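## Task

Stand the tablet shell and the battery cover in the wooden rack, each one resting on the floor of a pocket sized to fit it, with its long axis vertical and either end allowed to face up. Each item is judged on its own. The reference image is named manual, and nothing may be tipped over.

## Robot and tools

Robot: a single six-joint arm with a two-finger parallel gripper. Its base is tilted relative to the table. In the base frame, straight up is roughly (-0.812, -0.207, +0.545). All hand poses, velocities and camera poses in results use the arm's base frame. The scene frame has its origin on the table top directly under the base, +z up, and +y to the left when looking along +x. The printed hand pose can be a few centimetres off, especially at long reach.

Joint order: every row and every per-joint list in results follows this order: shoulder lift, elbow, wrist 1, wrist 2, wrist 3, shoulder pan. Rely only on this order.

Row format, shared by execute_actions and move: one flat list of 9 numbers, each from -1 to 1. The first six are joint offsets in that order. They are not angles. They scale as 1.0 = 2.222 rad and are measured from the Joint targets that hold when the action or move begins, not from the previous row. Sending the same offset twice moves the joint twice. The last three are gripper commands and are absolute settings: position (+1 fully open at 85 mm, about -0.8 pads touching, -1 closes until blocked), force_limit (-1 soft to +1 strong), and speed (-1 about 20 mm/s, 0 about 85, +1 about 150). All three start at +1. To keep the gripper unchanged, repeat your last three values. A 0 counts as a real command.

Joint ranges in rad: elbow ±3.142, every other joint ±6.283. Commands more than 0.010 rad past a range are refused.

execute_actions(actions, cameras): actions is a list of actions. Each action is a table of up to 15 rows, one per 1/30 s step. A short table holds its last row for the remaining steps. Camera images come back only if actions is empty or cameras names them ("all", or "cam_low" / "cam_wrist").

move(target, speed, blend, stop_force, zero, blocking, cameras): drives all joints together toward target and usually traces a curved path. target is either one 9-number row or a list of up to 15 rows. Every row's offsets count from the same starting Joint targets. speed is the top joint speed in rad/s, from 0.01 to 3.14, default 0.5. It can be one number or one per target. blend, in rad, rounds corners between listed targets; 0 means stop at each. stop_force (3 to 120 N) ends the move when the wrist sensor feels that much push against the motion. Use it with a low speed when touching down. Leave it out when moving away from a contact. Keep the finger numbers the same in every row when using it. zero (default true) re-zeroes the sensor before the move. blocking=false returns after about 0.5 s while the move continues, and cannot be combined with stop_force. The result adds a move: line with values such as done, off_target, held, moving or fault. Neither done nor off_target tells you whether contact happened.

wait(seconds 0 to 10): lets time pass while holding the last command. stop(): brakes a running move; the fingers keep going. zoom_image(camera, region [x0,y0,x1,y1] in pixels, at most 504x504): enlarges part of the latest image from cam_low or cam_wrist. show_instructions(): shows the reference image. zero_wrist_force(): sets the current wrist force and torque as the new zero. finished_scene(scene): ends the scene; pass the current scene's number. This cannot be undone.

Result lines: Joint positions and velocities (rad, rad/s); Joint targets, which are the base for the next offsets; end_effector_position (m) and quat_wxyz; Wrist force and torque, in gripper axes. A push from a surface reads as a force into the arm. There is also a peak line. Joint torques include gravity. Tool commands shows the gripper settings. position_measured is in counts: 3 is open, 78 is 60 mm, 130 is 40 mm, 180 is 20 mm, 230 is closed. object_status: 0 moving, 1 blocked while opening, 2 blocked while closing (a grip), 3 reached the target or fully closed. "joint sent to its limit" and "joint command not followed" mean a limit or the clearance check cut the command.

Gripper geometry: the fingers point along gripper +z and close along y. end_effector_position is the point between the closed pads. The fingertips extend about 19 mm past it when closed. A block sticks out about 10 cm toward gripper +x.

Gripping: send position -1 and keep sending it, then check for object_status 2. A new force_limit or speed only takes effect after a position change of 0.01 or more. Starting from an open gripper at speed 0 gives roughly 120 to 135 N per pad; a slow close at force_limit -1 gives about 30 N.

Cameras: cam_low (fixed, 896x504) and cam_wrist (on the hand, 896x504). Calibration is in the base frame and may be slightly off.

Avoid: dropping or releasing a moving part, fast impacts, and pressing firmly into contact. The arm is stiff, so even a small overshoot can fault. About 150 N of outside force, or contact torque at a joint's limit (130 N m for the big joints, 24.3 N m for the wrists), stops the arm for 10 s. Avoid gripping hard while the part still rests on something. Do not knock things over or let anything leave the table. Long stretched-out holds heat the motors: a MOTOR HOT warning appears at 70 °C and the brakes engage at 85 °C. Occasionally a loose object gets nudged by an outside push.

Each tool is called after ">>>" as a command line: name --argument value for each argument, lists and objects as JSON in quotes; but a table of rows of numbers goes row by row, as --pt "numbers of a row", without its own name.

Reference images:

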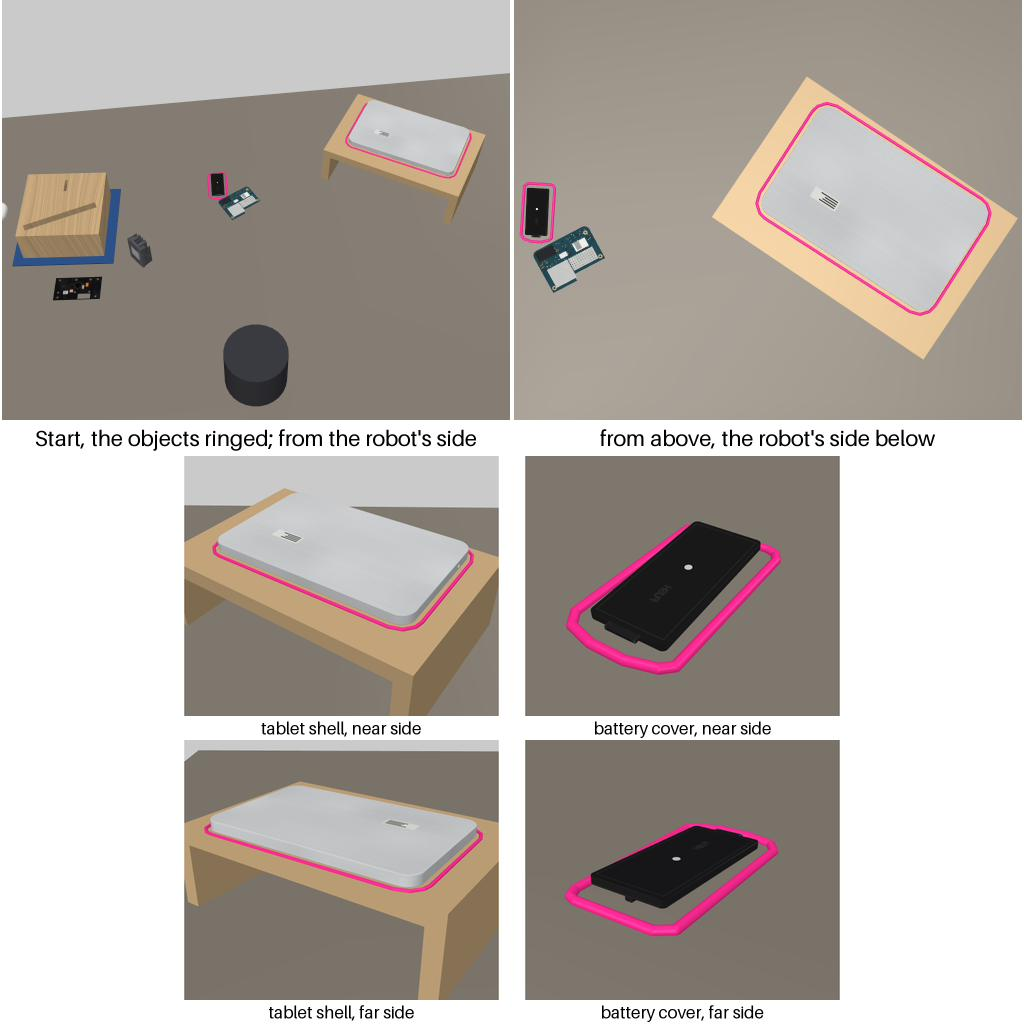

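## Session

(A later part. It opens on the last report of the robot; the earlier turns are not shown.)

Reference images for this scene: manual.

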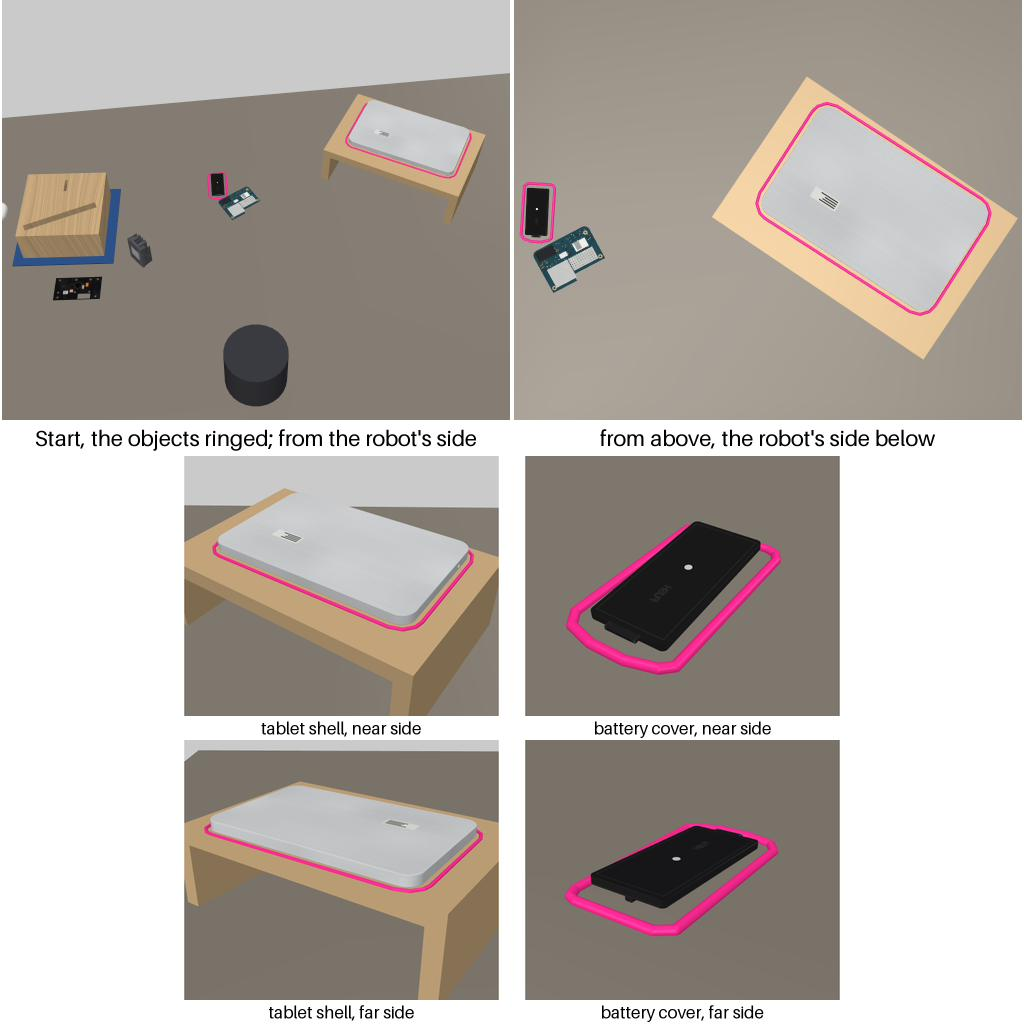

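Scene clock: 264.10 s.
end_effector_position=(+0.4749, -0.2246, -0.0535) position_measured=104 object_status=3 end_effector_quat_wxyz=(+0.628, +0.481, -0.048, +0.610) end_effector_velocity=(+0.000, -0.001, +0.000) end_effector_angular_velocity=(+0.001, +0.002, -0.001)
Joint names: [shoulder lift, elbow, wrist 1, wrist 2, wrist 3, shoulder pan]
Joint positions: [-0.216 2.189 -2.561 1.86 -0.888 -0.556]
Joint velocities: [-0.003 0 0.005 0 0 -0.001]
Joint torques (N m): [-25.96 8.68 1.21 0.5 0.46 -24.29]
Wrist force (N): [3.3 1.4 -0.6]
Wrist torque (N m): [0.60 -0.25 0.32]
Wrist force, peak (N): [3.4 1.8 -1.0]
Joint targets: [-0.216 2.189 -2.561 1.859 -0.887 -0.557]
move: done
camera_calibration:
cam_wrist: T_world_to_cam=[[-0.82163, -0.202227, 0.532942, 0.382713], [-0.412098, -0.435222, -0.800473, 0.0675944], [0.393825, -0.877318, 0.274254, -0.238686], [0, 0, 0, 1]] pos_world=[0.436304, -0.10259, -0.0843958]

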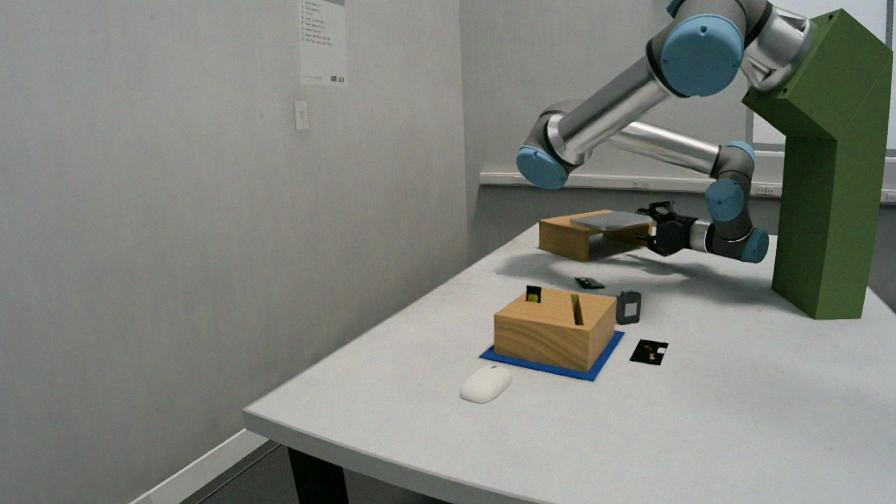

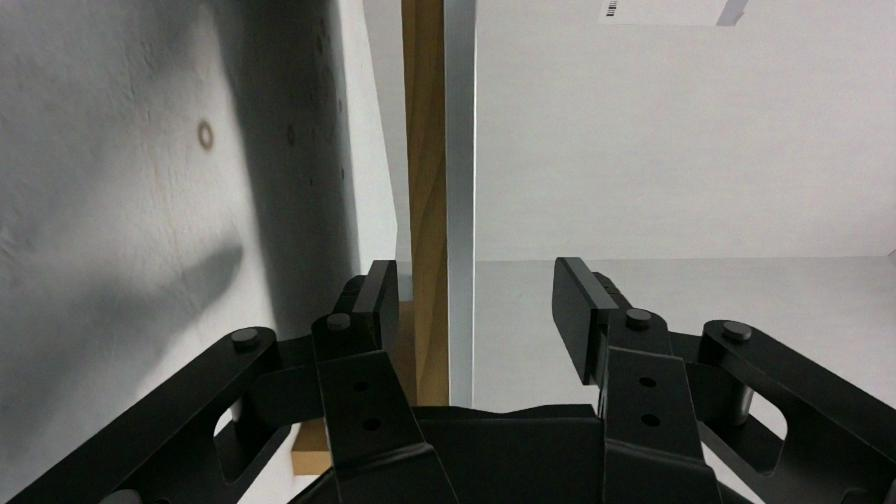

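>>> move --target '[-0.0298,-0.0074,0.0390,-0.0087,0.0062,-0.0104,0.2,-0.5,-0.5]' --speed 0.1 --stop_force 6 --cameras '["all"]'

>>> zoom_image --camera "cam_wrist" --region '[340, 220, 620, 440]'

>>> zoom_image --camera "cam_low" --region '[580, 190, 680, 260]'

Scene clock: 273.00 s.
end_effector_position=(+0.4929, -0.2452, -0.0379) position_measured=104 object_status=3 end_effector_quat_wxyz=(+0.627, +0.481, -0.048, +0.610)
Joint names: [shoulder lift, elbow, wrist 1, wrist 2, wrist 3, shoulder pan]
Joint positions: [-0.283 2.172 -2.475 1.84 -0.874 -0.58]
Joint torques (N m): [-5.9 22.53 -3.51 3.61 -1.09 -8.33]
Wrist force (N): [3.2 1.5 -0.9]
Wrist torque (N m): [0.62 -0.25 0.15]
Wrist force, peak (N): [3.5 1.5 -1.0]
Joint targets: [-0.283 2.172 -2.475 1.840 -0.874 -0.580]
move: done
camera_calibration:
cam_wrist: T_world_to_cam=[[-0.821691, -0.202599, 0.532708, 0.384936], [-0.411775, -0.435181, -0.800661, 0.07846], [0.394038, -0.877252, 0.274159, -0.268247], [0, 0, 0, 1]] pos_world=[0.454305, -0.123189, -0.0686959]

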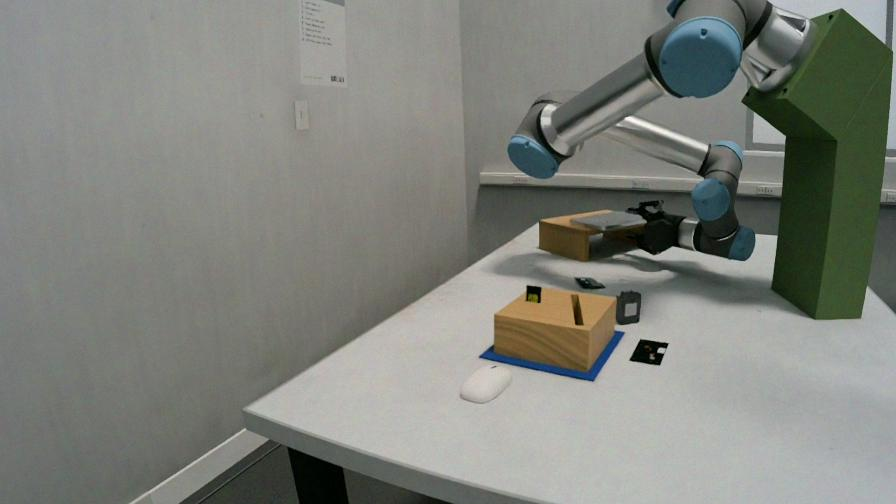

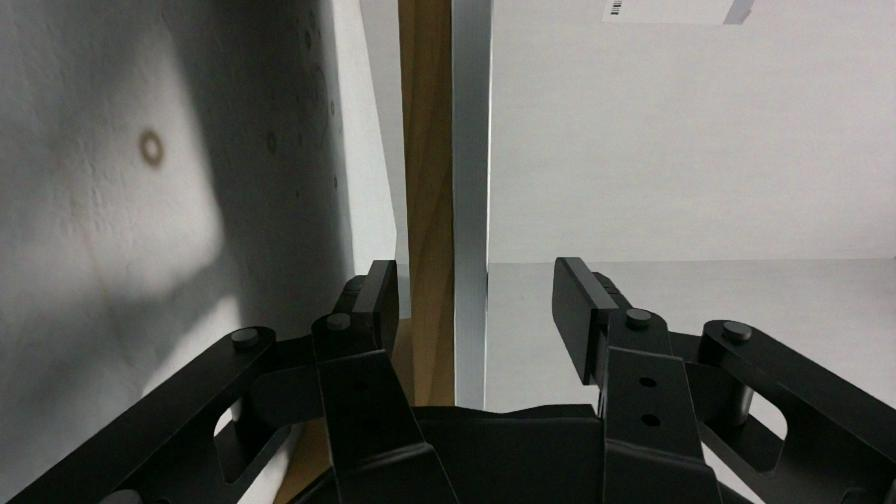

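Scaled by 1.800.

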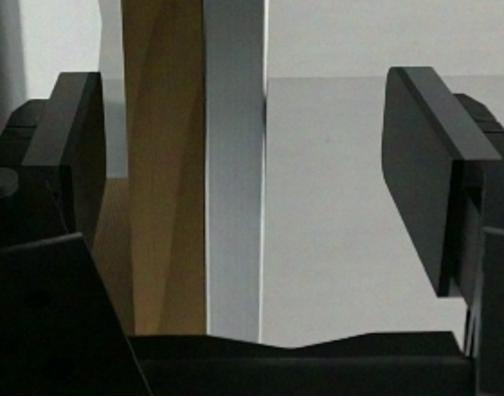

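Scaled by 5.040.

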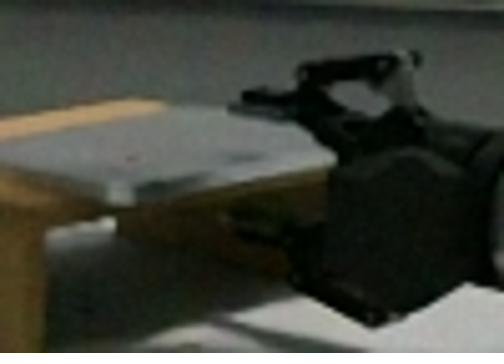

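>>> move --target '[0,0,0,0,0,0,-1,-1,-1]' --speed 0.1 --cameras '["all"]'

>>> zoom_image --camera "cam_wrist" --region '[340, 220, 620, 440]'

>>> zoom_image --camera "cam_low" --region '[560, 190, 660, 260]'

Scene clock: 277.83 s.
end_effector_position=(+0.4929, -0.2452, -0.0379) position_measured=206 object_status=0 end_effector_quat_wxyz=(+0.627, +0.481, -0.048, +0.610)
Joint names: [shoulder lift, elbow, wrist 1, wrist 2, wrist 3, shoulder pan]
Joint positions: [-0.283 2.172 -2.475 1.84 -0.874 -0.58]
Joint torques (N m): [-5.95 22.09 -3.43 3.51 -1.2 -8.33]
Wrist force (N): [3.4 1.2 -1.1]
Wrist torque (N m): [0.56 -0.27 0.19]
Wrist force, peak (N): [3.6 1.6 -0.8]
Joint targets: [-0.283 2.172 -2.475 1.840 -0.874 -0.580]
move: done
camera_calibration:
cam_wrist: T_world_to_cam=[[-0.821691, -0.202599, 0.532708, 0.384936], [-0.411775, -0.435181, -0.800661, 0.07846], [0.394038, -0.877252, 0.274159, -0.268247], [0, 0, 0, 1]] pos_world=[0.454305, -0.123189, -0.0686959]

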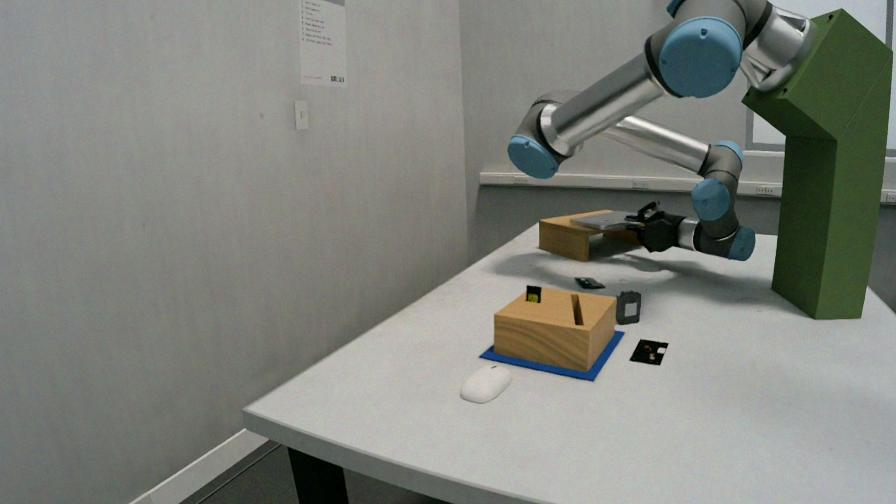

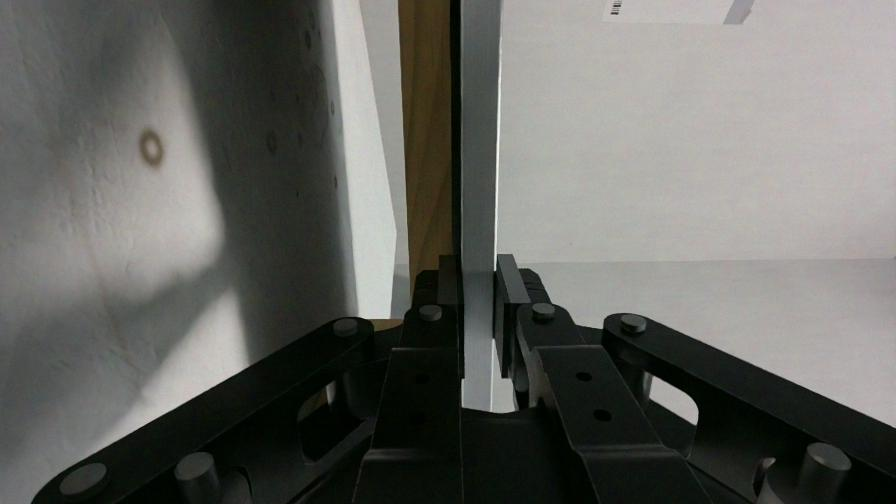

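Scaled by 1.800.

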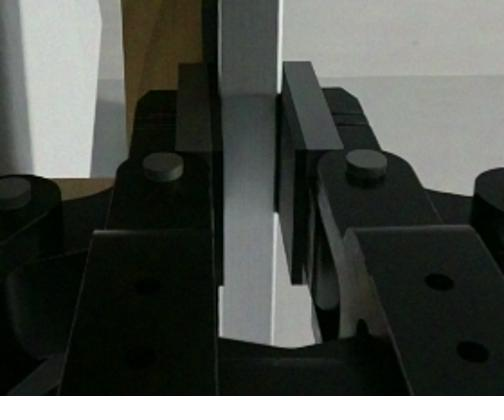

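Scaled by 5.040.

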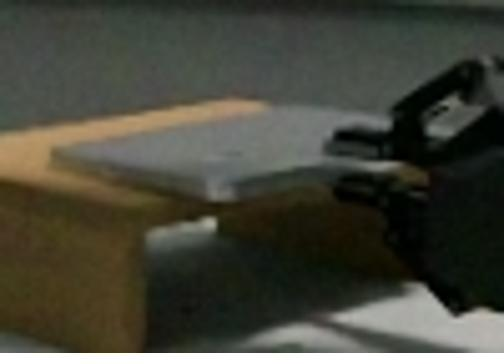

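>>> wait --seconds 0.5 --cameras '["cam_wrist"]'

Scene clock: 279.37 s.
end_effector_position=(+0.4929, -0.2452, -0.0379) position_measured=206 object_status=2 end_effector_quat_wxyz=(+0.627, +0.481, -0.048, +0.610)
Joint names: [shoulder lift, elbow, wrist 1, wrist 2, wrist 3, shoulder pan]
Joint positions: [-0.283 2.172 -2.475 1.84 -0.874 -0.58]
Joint torques (N m): [-6.59 22.57 -3.17 3.49 -1.22 -10.36]
Wrist force (N): [3.4 1.3 -1.1]
Wrist torque (N m): [0.57 -0.27 0.18]
Wrist force, peak (N): [3.4 1.4 -1.2]
Joint targets: [-0.283 2.172 -2.475 1.840 -0.874 -0.580]
Tool commands: gripper/position=-1.0 gripper/force_limit=-1.0 gripper/speed=-1.0
wait: 0.50 s; at rest from the start
camera_calibration:
cam_wrist: T_world_to_cam=[[-0.821691, -0.202599, 0.532708, 0.384936], [-0.411775, -0.435181, -0.800661, 0.07846], [0.394038, -0.877252, 0.274159, -0.268247], [0, 0, 0, 1]] pos_world=[0.454305, -0.123189, -0.0686959]
Images, in order (width x height): cam_wrist 896x504.

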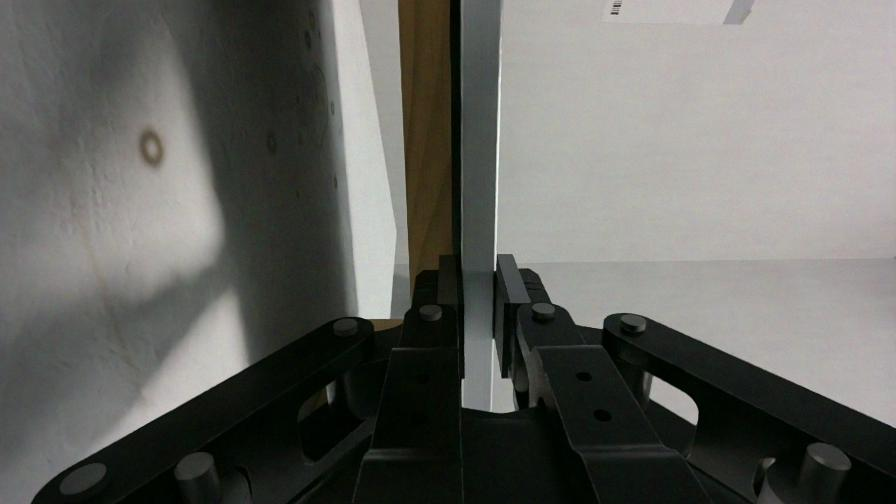

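>>> move --target '[0.0173,0.0033,-0.0216,0.0054,-0.0037,0.0066,-1,-1,-1]' --speed 0.04 --cameras '["all"]'

>>> zoom_image --camera "cam_low" --region '[560, 190, 660, 260]'

Scene clock: 282.47 s.
end_effector_position=(+0.4834, -0.2331, -0.0476) position_measured=206 object_status=2 end_effector_quat_wxyz=(+0.627, +0.481, -0.048, +0.610)
Joint names: [shoulder lift, elbow, wrist 1, wrist 2, wrist 3, shoulder pan]
Joint positions: [-0.244 2.18 -2.523 1.852 -0.882 -0.565]
Joint torques (N m): [-24.43 19.73 0.19 2.4 -1.01 -16.45]
Wrist force (N): [3.1 1.6 -0.9]
Wrist torque (N m): [0.61 -0.22 0.36]
Wrist force, peak (N): [3.4 1.6 -1.3]
Joint targets: [-0.244 2.180 -2.523 1.852 -0.882 -0.565]
move: done
camera_calibration:
cam_wrist: T_world_to_cam=[[-0.821612, -0.20286, 0.532731, 0.384686], [-0.411658, -0.435315, -0.800649, 0.0719816], [0.394325, -0.877126, 0.274151, -0.251344], [0, 0, 0, 1]] pos_world=[0.444806, -0.111089, -0.0783959]

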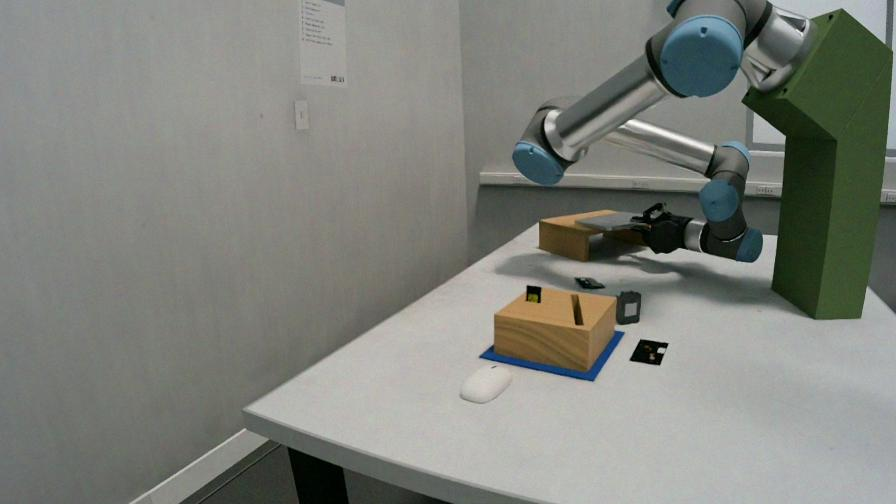

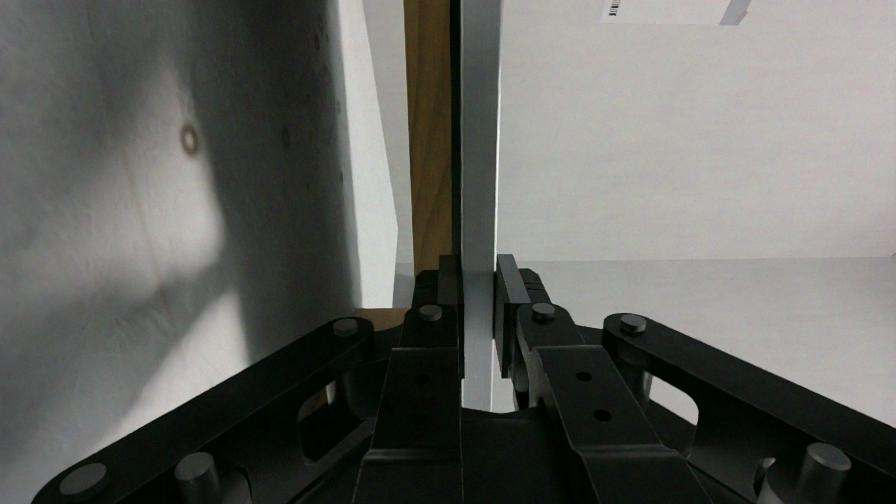

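Scaled by 5.040.

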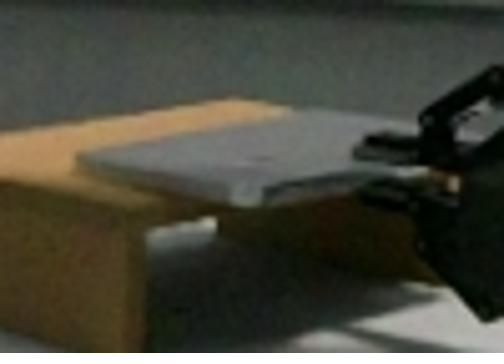

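>>> move --pt "0 0 0 0 0 0 -0.2 -1 -1" --pt "-0.0128 -0.0044 0.0178 -0.0032 0.0022 -0.0040 -0.2 -1 -1" --speed 0.04 --cameras '["all"]'

>>> zoom_image --camera "cam_wrist" --region '[340, 220, 620, 440]'

>>> zoom_image --camera "cam_low" --region '[560, 190, 660, 260]'

Scene clock: 286.20 s.
end_effector_position=(+0.4921, -0.2424, -0.0409) position_measured=154 object_status=3 end_effector_quat_wxyz=(+0.627, +0.481, -0.048, +0.610)
Joint names: [shoulder lift, elbow, wrist 1, wrist 2, wrist 3, shoulder pan]
Joint positions: [-0.273 2.17 -2.483 1.845 -0.877 -0.574]
Joint torques (N m): [-8.63 10.75 -3 0.07 1.52 -22.75]
Wrist force (N): [3.2 1.6 -0.9]
Wrist torque (N m): [0.64 -0.23 0.15]
Wrist force, peak (N): [3.4 1.6 -1.2]
Joint targets: [-0.273 2.170 -2.483 1.845 -0.877 -0.574]
move: done
camera_calibration:
cam_wrist: T_world_to_cam=[[-0.821731, -0.202508, 0.532681, 0.386491], [-0.411809, -0.435107, -0.800684, 0.0770135], [0.393918, -0.87731, 0.274147, -0.264519], [0, 0, 0, 1]] pos_world=[0.453506, -0.120289, -0.0716959]

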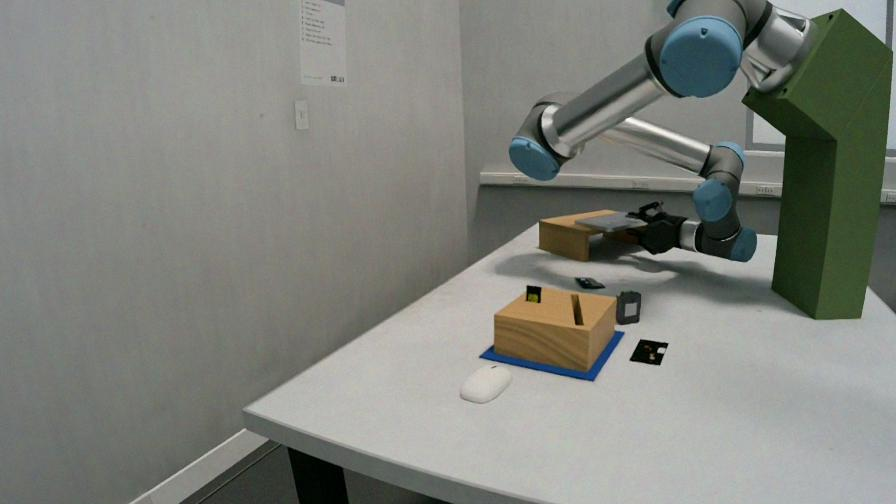

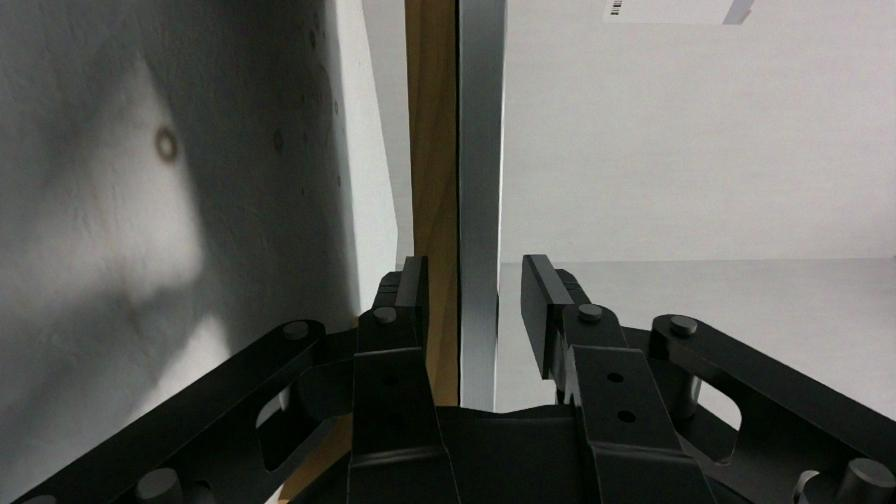

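Scaled by 1.800.

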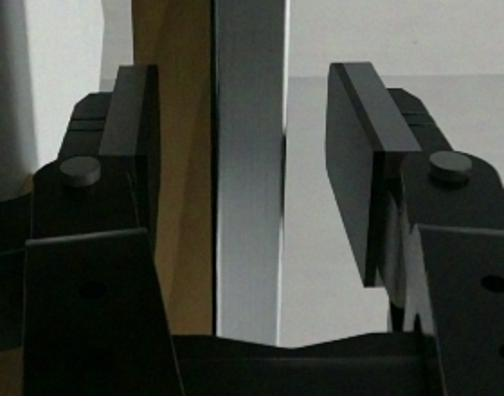

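Scaled by 5.040.

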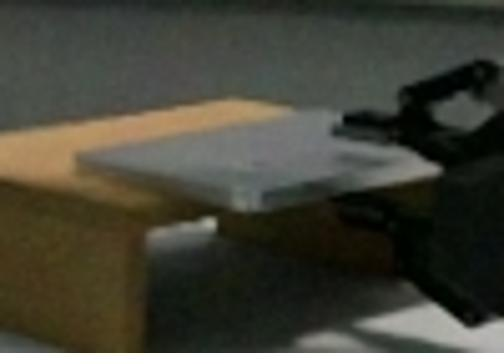

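>>> move --target '[0,0,0,0,0,0,-1,-0.3,-1]' --speed 0.1 --cameras '["all"]'

>>> wait --seconds 0.3

>>> zoom_image --camera "cam_low" --region '[560, 190, 660, 260]'

Scene clock: 289.67 s.
end_effector_position=(+0.4920, -0.2423, -0.0410) position_measured=206 object_status=0 end_effector_quat_wxyz=(+0.627, +0.481, -0.048, +0.610)
Joint names: [shoulder lift, elbow, wrist 1, wrist 2, wrist 3, shoulder pan]
Joint positions: [-0.273 2.17 -2.483 1.845 -0.877 -0.574]
Joint torques (N m): [-5.39 21.62 -3.35 3.35 -0.83 -7.37]
Wrist force (N): [3.2 2.7 -1.7]
Wrist torque (N m): [0.46 -0.25 0.21]
Wrist force, peak (N): [3.2 2.7 -1.7]
Joint targets: [-0.273 2.170 -2.483 1.845 -0.877 -0.574]
move: done
camera_calibration:
cam_wrist: T_world_to_cam=[[-0.821731, -0.202508, 0.532681, 0.386462], [-0.411809, -0.435107, -0.800684, 0.0768923], [0.393918, -0.87731, 0.274147, -0.264452], [0, 0, 0, 1]] pos_world=[0.453406, -0.120289, -0.0717959]

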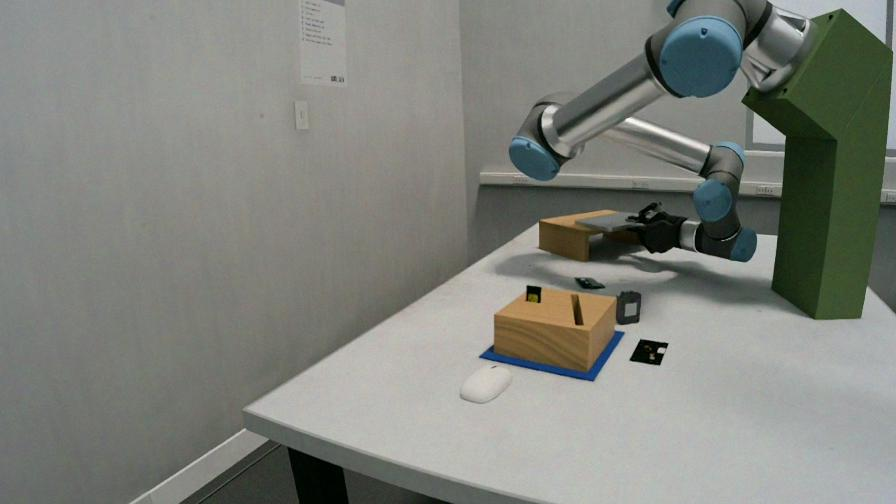

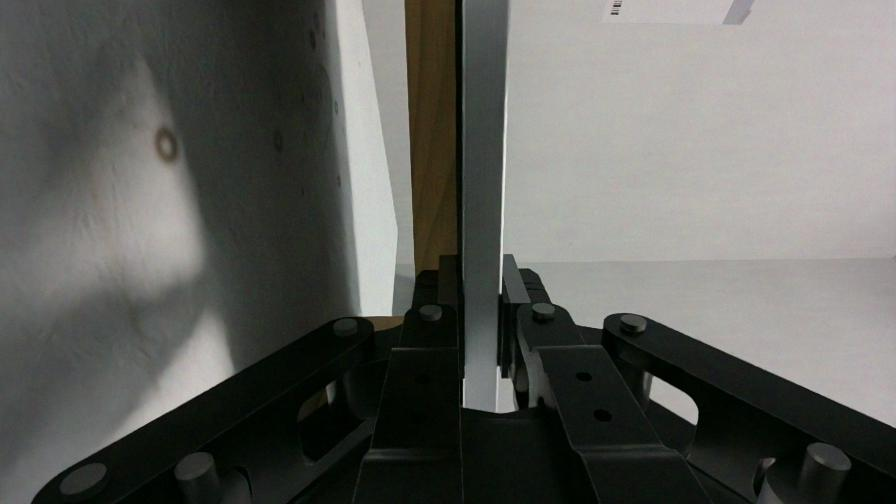

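Scene clock: 289.97 s.
end_effector_position=(+0.4920, -0.2423, -0.0410) position_measured=206 object_status=2 end_effector_quat_wxyz=(+0.627, +0.481, -0.048, +0.610)
Joint names: [shoulder lift, elbow, wrist 1, wrist 2, wrist 3, shoulder pan]
Joint positions: [-0.273 2.17 -2.483 1.845 -0.877 -0.574]
Joint torques (N m): [-5.64 20.65 -3.05 3.15 -0.84 -8.56]
Wrist force (N): [3.1 2.8 -1.6]
Wrist torque (N m): [0.48 -0.24 0.22]
Wrist force, peak (N): [3.2 2.7 -1.6]
Joint targets: [-0.273 2.170 -2.483 1.845 -0.877 -0.574]
Tool commands: gripper/position=-1.0 gripper/force_limit=-0.3 gripper/speed=-1.0
wait: 0.30 s; at rest by 0.17 s

Scaled by 5.040.
This view is cut from an older image: the scene may have changed since it was taken.

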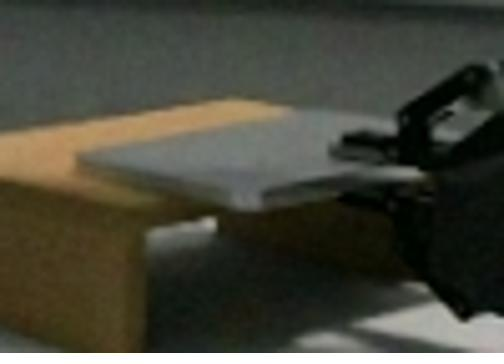

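>>> move --target '[-0.0222,0.0937,-0.0625,-0.0665,0.0436,-0.0789,-1,-0.3,-1]' --speed 0.12 --cameras '["all"]'

>>> zoom_image --camera "cam_low" --region '[520, 170, 700, 270]'

Scene clock: 320.53 s.
end_effector_position=(+0.4266, -0.2591, +0.0026) position_measured=206 object_status=2 end_effector_quat_wxyz=(+0.627, +0.481, -0.048, +0.610)
Joint names: [shoulder lift, elbow, wrist 1, wrist 2, wrist 3, shoulder pan]
Joint positions: [-0.322 2.378 -2.622 1.697 -0.78 -0.75]
Joint torques (N m): [-9.52 2.59 0.53 4.08 -2.01 -10]
Wrist force (N): [3.3 0.2 -0.7]
Wrist torque (N m): [0.68 -0.26 0.14]
Wrist force, peak (N): [3.2 2.9 -1.7]
Joint targets: [-0.322 2.378 -2.622 1.697 -0.780 -0.749]
move: done
camera_calibration:
cam_wrist: T_world_to_cam=[[-0.821284, -0.202688, 0.533301, 0.305828], [-0.412217, -0.435424, -0.800302, 0.0776425], [0.394424, -0.877111, 0.274055, -0.265514], [0, 0, 0, 1]] pos_world=[0.387902, -0.13709, -0.0281958]

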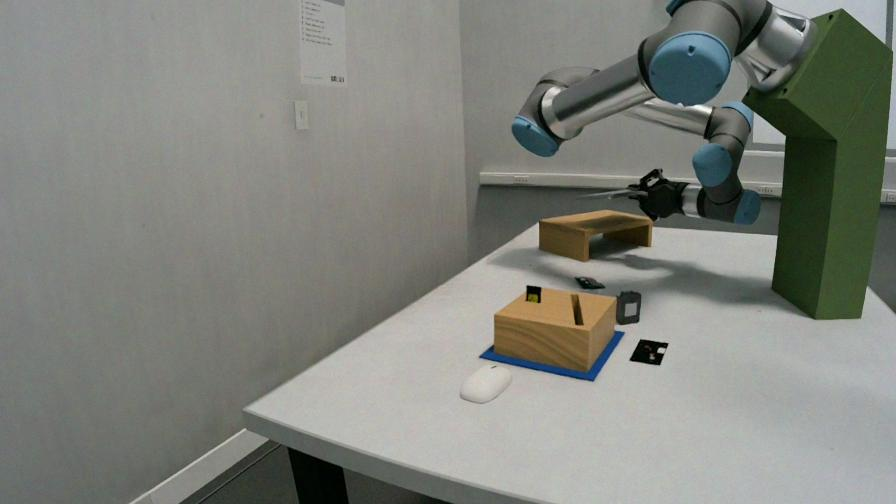

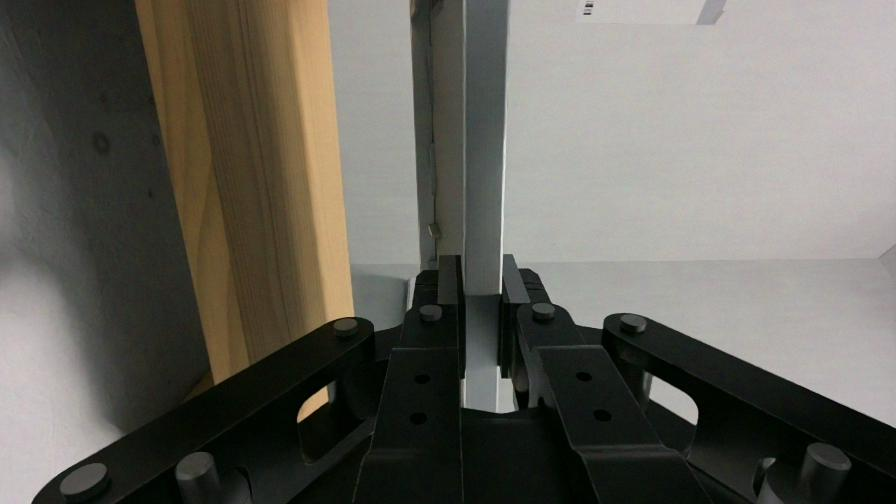

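Scaled by 2.800.

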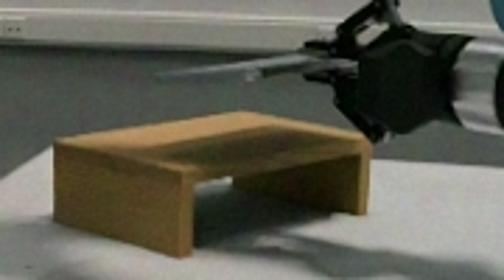

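>>> move --pt "-0.4626 0.0324 0.2349 -0.1787 -0.0360 0.1121 -1 -0.3 -1" --pt "-0.6652 -0.0351 0.4149 -0.3587 -0.0675 0.2471 -1 -0.3 -1" --pt "-0.6202 -0.0801 0.7300 -0.7187 -0.0855 0.3821 -1 -0.3 -1" --speed 0.5 --blend '[0.15,0.15,0]' --cameras '["all"]'

Scene clock: 326.67 s.
end_effector_position=(+0.3193, +0.4229, +0.3206) position_measured=206 object_status=2 end_effector_quat_wxyz=(-0.041, +0.032, +0.689, +0.723)
Joint names: [shoulder lift, elbow, wrist 1, wrist 2, wrist 3, shoulder pan]
Joint positions: [-1.7 2.2 -1 0.1 -0.97 0.1]
Joint torques (N m): [-47.2 8.37 2.19 -3.11 1.41 5]
Wrist force (N): [1.9 0.7 -0.7]
Wrist torque (N m): [0.27 -0.45 0.09]
Wrist force, peak (N): [3.9 -0.5 0.1]
Joint targets: [-1.700 2.200 -1.000 0.100 -0.970 0.100]
move: done
camera_calibration:
cam_wrist: T_world_to_cam=[[0.110206, -0.0617029, 0.991992, -0.317736], [0.932792, -0.33817, -0.124663, -0.10238], [0.343154, 0.93906, 0.0202877, -0.38244], [0, 0, 0, 1]] pos_world=[0.261751, 0.304907, 0.310188]

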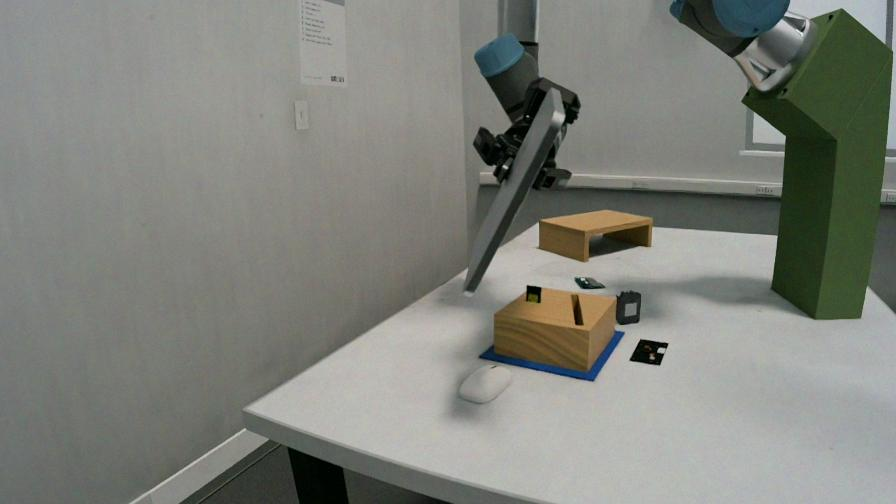

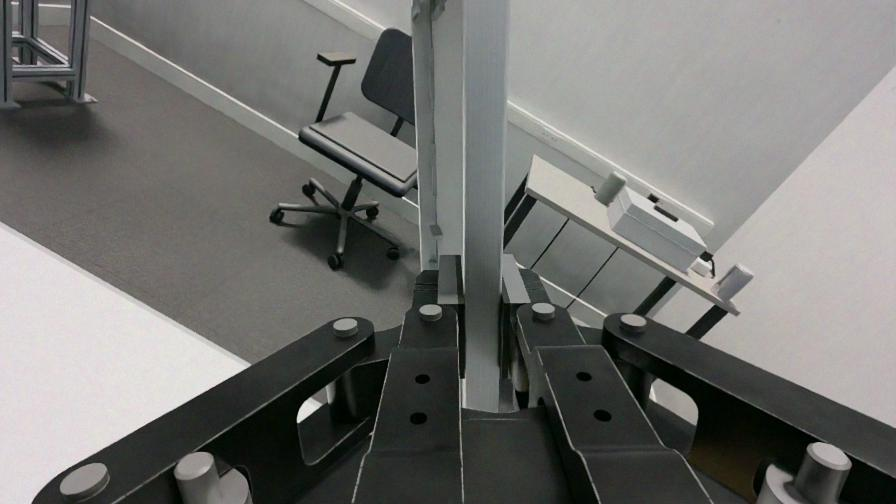

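>>> move --target '[0.0801,-0.0126,0.1689,-0.3992,-0.0187,-0.2914,-1,-0.3,-1]' --speed 0.5 --cameras '["all"]'

>>> zoom_image --camera "cam_low" --region '[440, 120, 680, 400]'

Scene clock: 329.90 s.
end_effector_position=(+0.2907, +0.1914, +0.2545) position_measured=206 object_status=2 end_effector_quat_wxyz=(-0.283, +0.118, +0.691, +0.655)
Joint names: [shoulder lift, elbow, wrist 1, wrist 2, wrist 3, shoulder pan]
Joint positions: [-1.522 2.172 -0.625 -0.787 -1.012 -0.548]
Joint torques (N m): [-40.44 4.26 0.7 -3.82 1.25 -3.47]
Wrist force (N): [1.0 0.2 -0.3]
Wrist torque (N m): [-0.01 -0.37 0.01]
Wrist force, peak (N): [2.7 1.5 0.8]
Joint targets: [-1.522 2.172 -0.625 -0.787 -1.012 -0.548]
move: done
camera_calibration:
cam_wrist: T_world_to_cam=[[0.542786, 0.100796, 0.8338, -0.379919], [0.836676, -0.151399, -0.526356, -0.0677256], [0.0731819, 0.98332, -0.166511, -0.0363609], [0, 0, 0, 1]] pos_world=[0.26554, 0.0637952, 0.275074]

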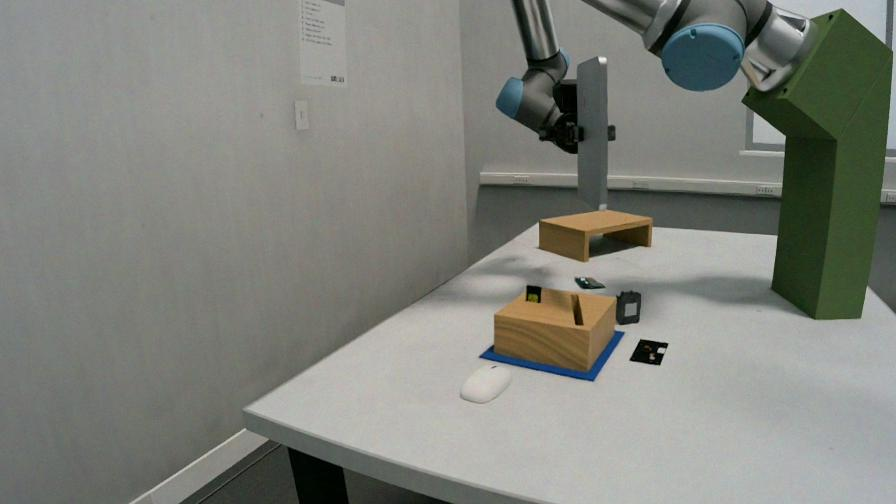

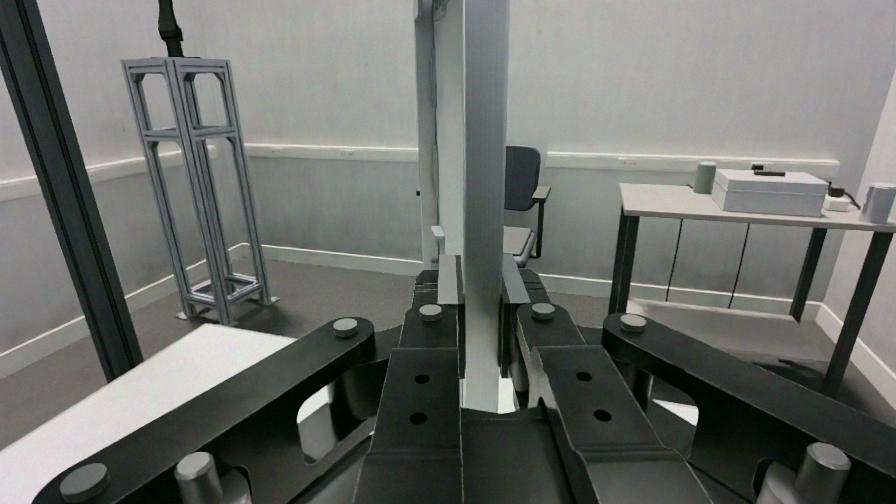

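Scaled by 1.800.

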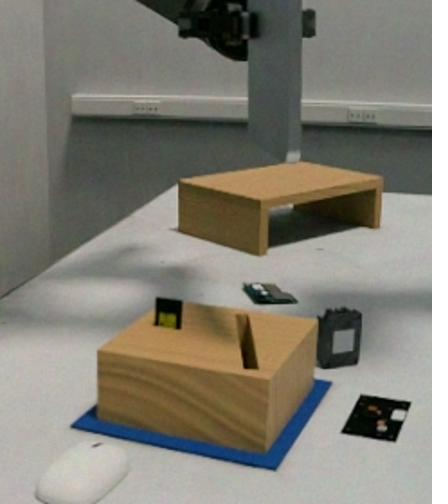

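>>> move --target '[0.1327,-0.0786,-0.0518,0.0724,-0.0030,0.0726,-1,-0.3,-1]' --speed 0.25 --stop_force 10 --cameras '["all"]'

>>> zoom_image --camera "cam_low" --region '[490, 250, 640, 390]'

Scene clock: 334.93 s.
end_effector_position=(+0.3798, +0.2142, +0.1945) position_measured=206 object_status=2 end_effector_quat_wxyz=(-0.283, +0.118, +0.691, +0.655)
Joint names: [shoulder lift, elbow, wrist 1, wrist 2, wrist 3, shoulder pan]
Joint positions: [-1.227 1.998 -0.74 -0.626 -1.018 -0.387]
Joint torques (N m): [-37.19 13.57 4.99 -3.51 0.99 -15.28]
Wrist force (N): [1.0 0.4 -0.5]
Wrist torque (N m): [0.01 -0.37 0.01]
Wrist force, peak (N): [2.6 -0.2 -0.1]
Joint targets: [-1.227 1.998 -0.740 -0.626 -1.018 -0.387]
move: done
camera_calibration:
cam_wrist: T_world_to_cam=[[0.542807, 0.1012, 0.833738, -0.380552], [0.836715, -0.150956, -0.526422, -0.170578], [0.0725835, 0.983347, -0.166616, -0.075084], [0, 0, 0, 1]] pos_world=[0.354741, 0.0865959, 0.214974]

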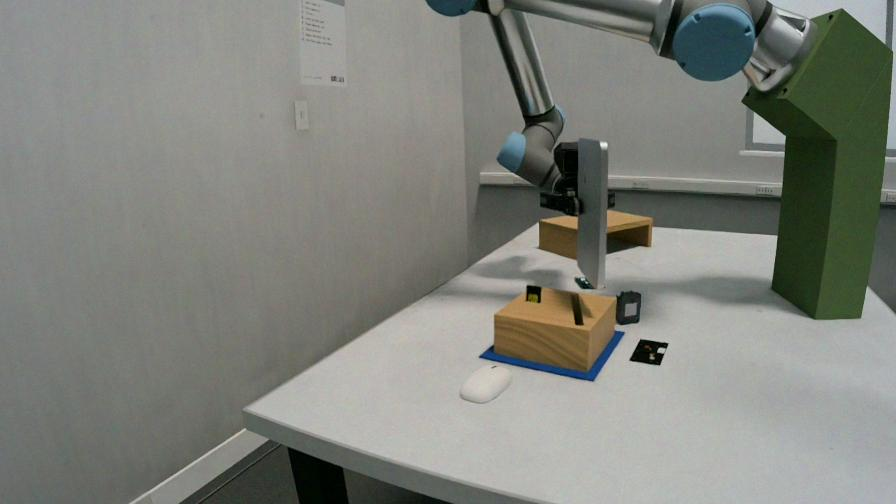

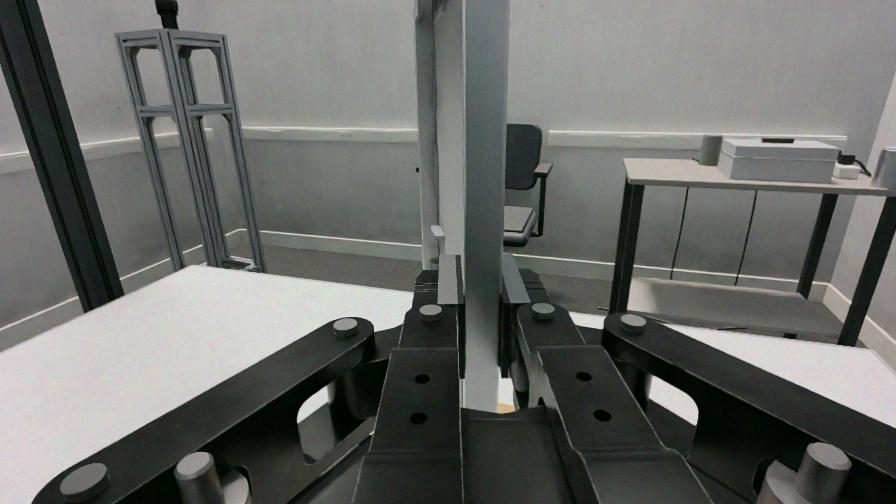

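Scaled by 3.360.

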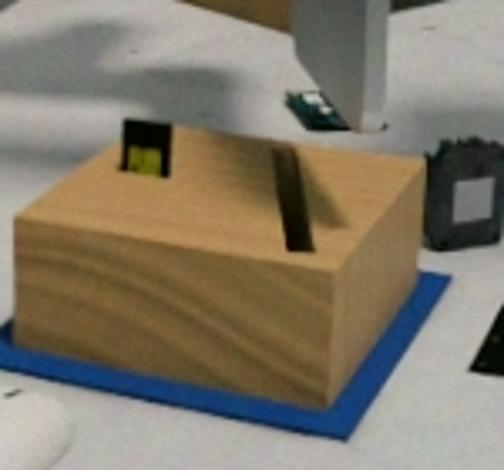

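>>> zoom_image --camera "cam_low" --region '[560, 125, 640, 225]'

>>> zoom_image --camera "cam_low" --region '[560, 220, 640, 320]'

Scaled by 5.040.

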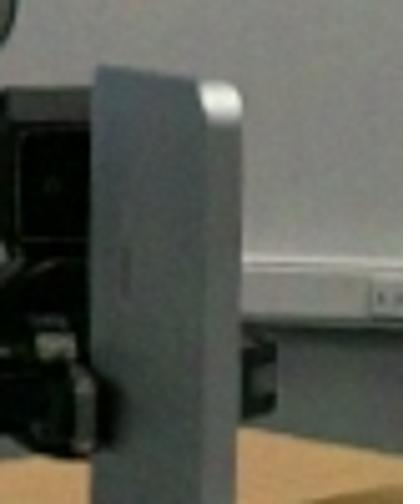

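Scaled by 5.040.

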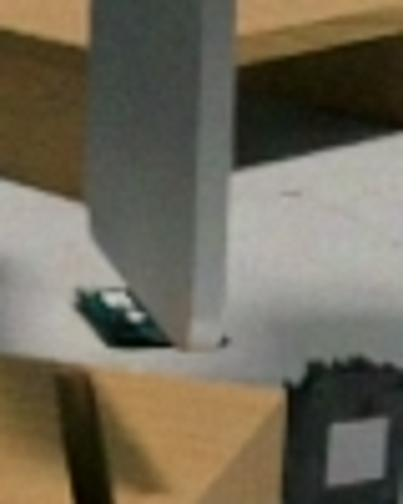

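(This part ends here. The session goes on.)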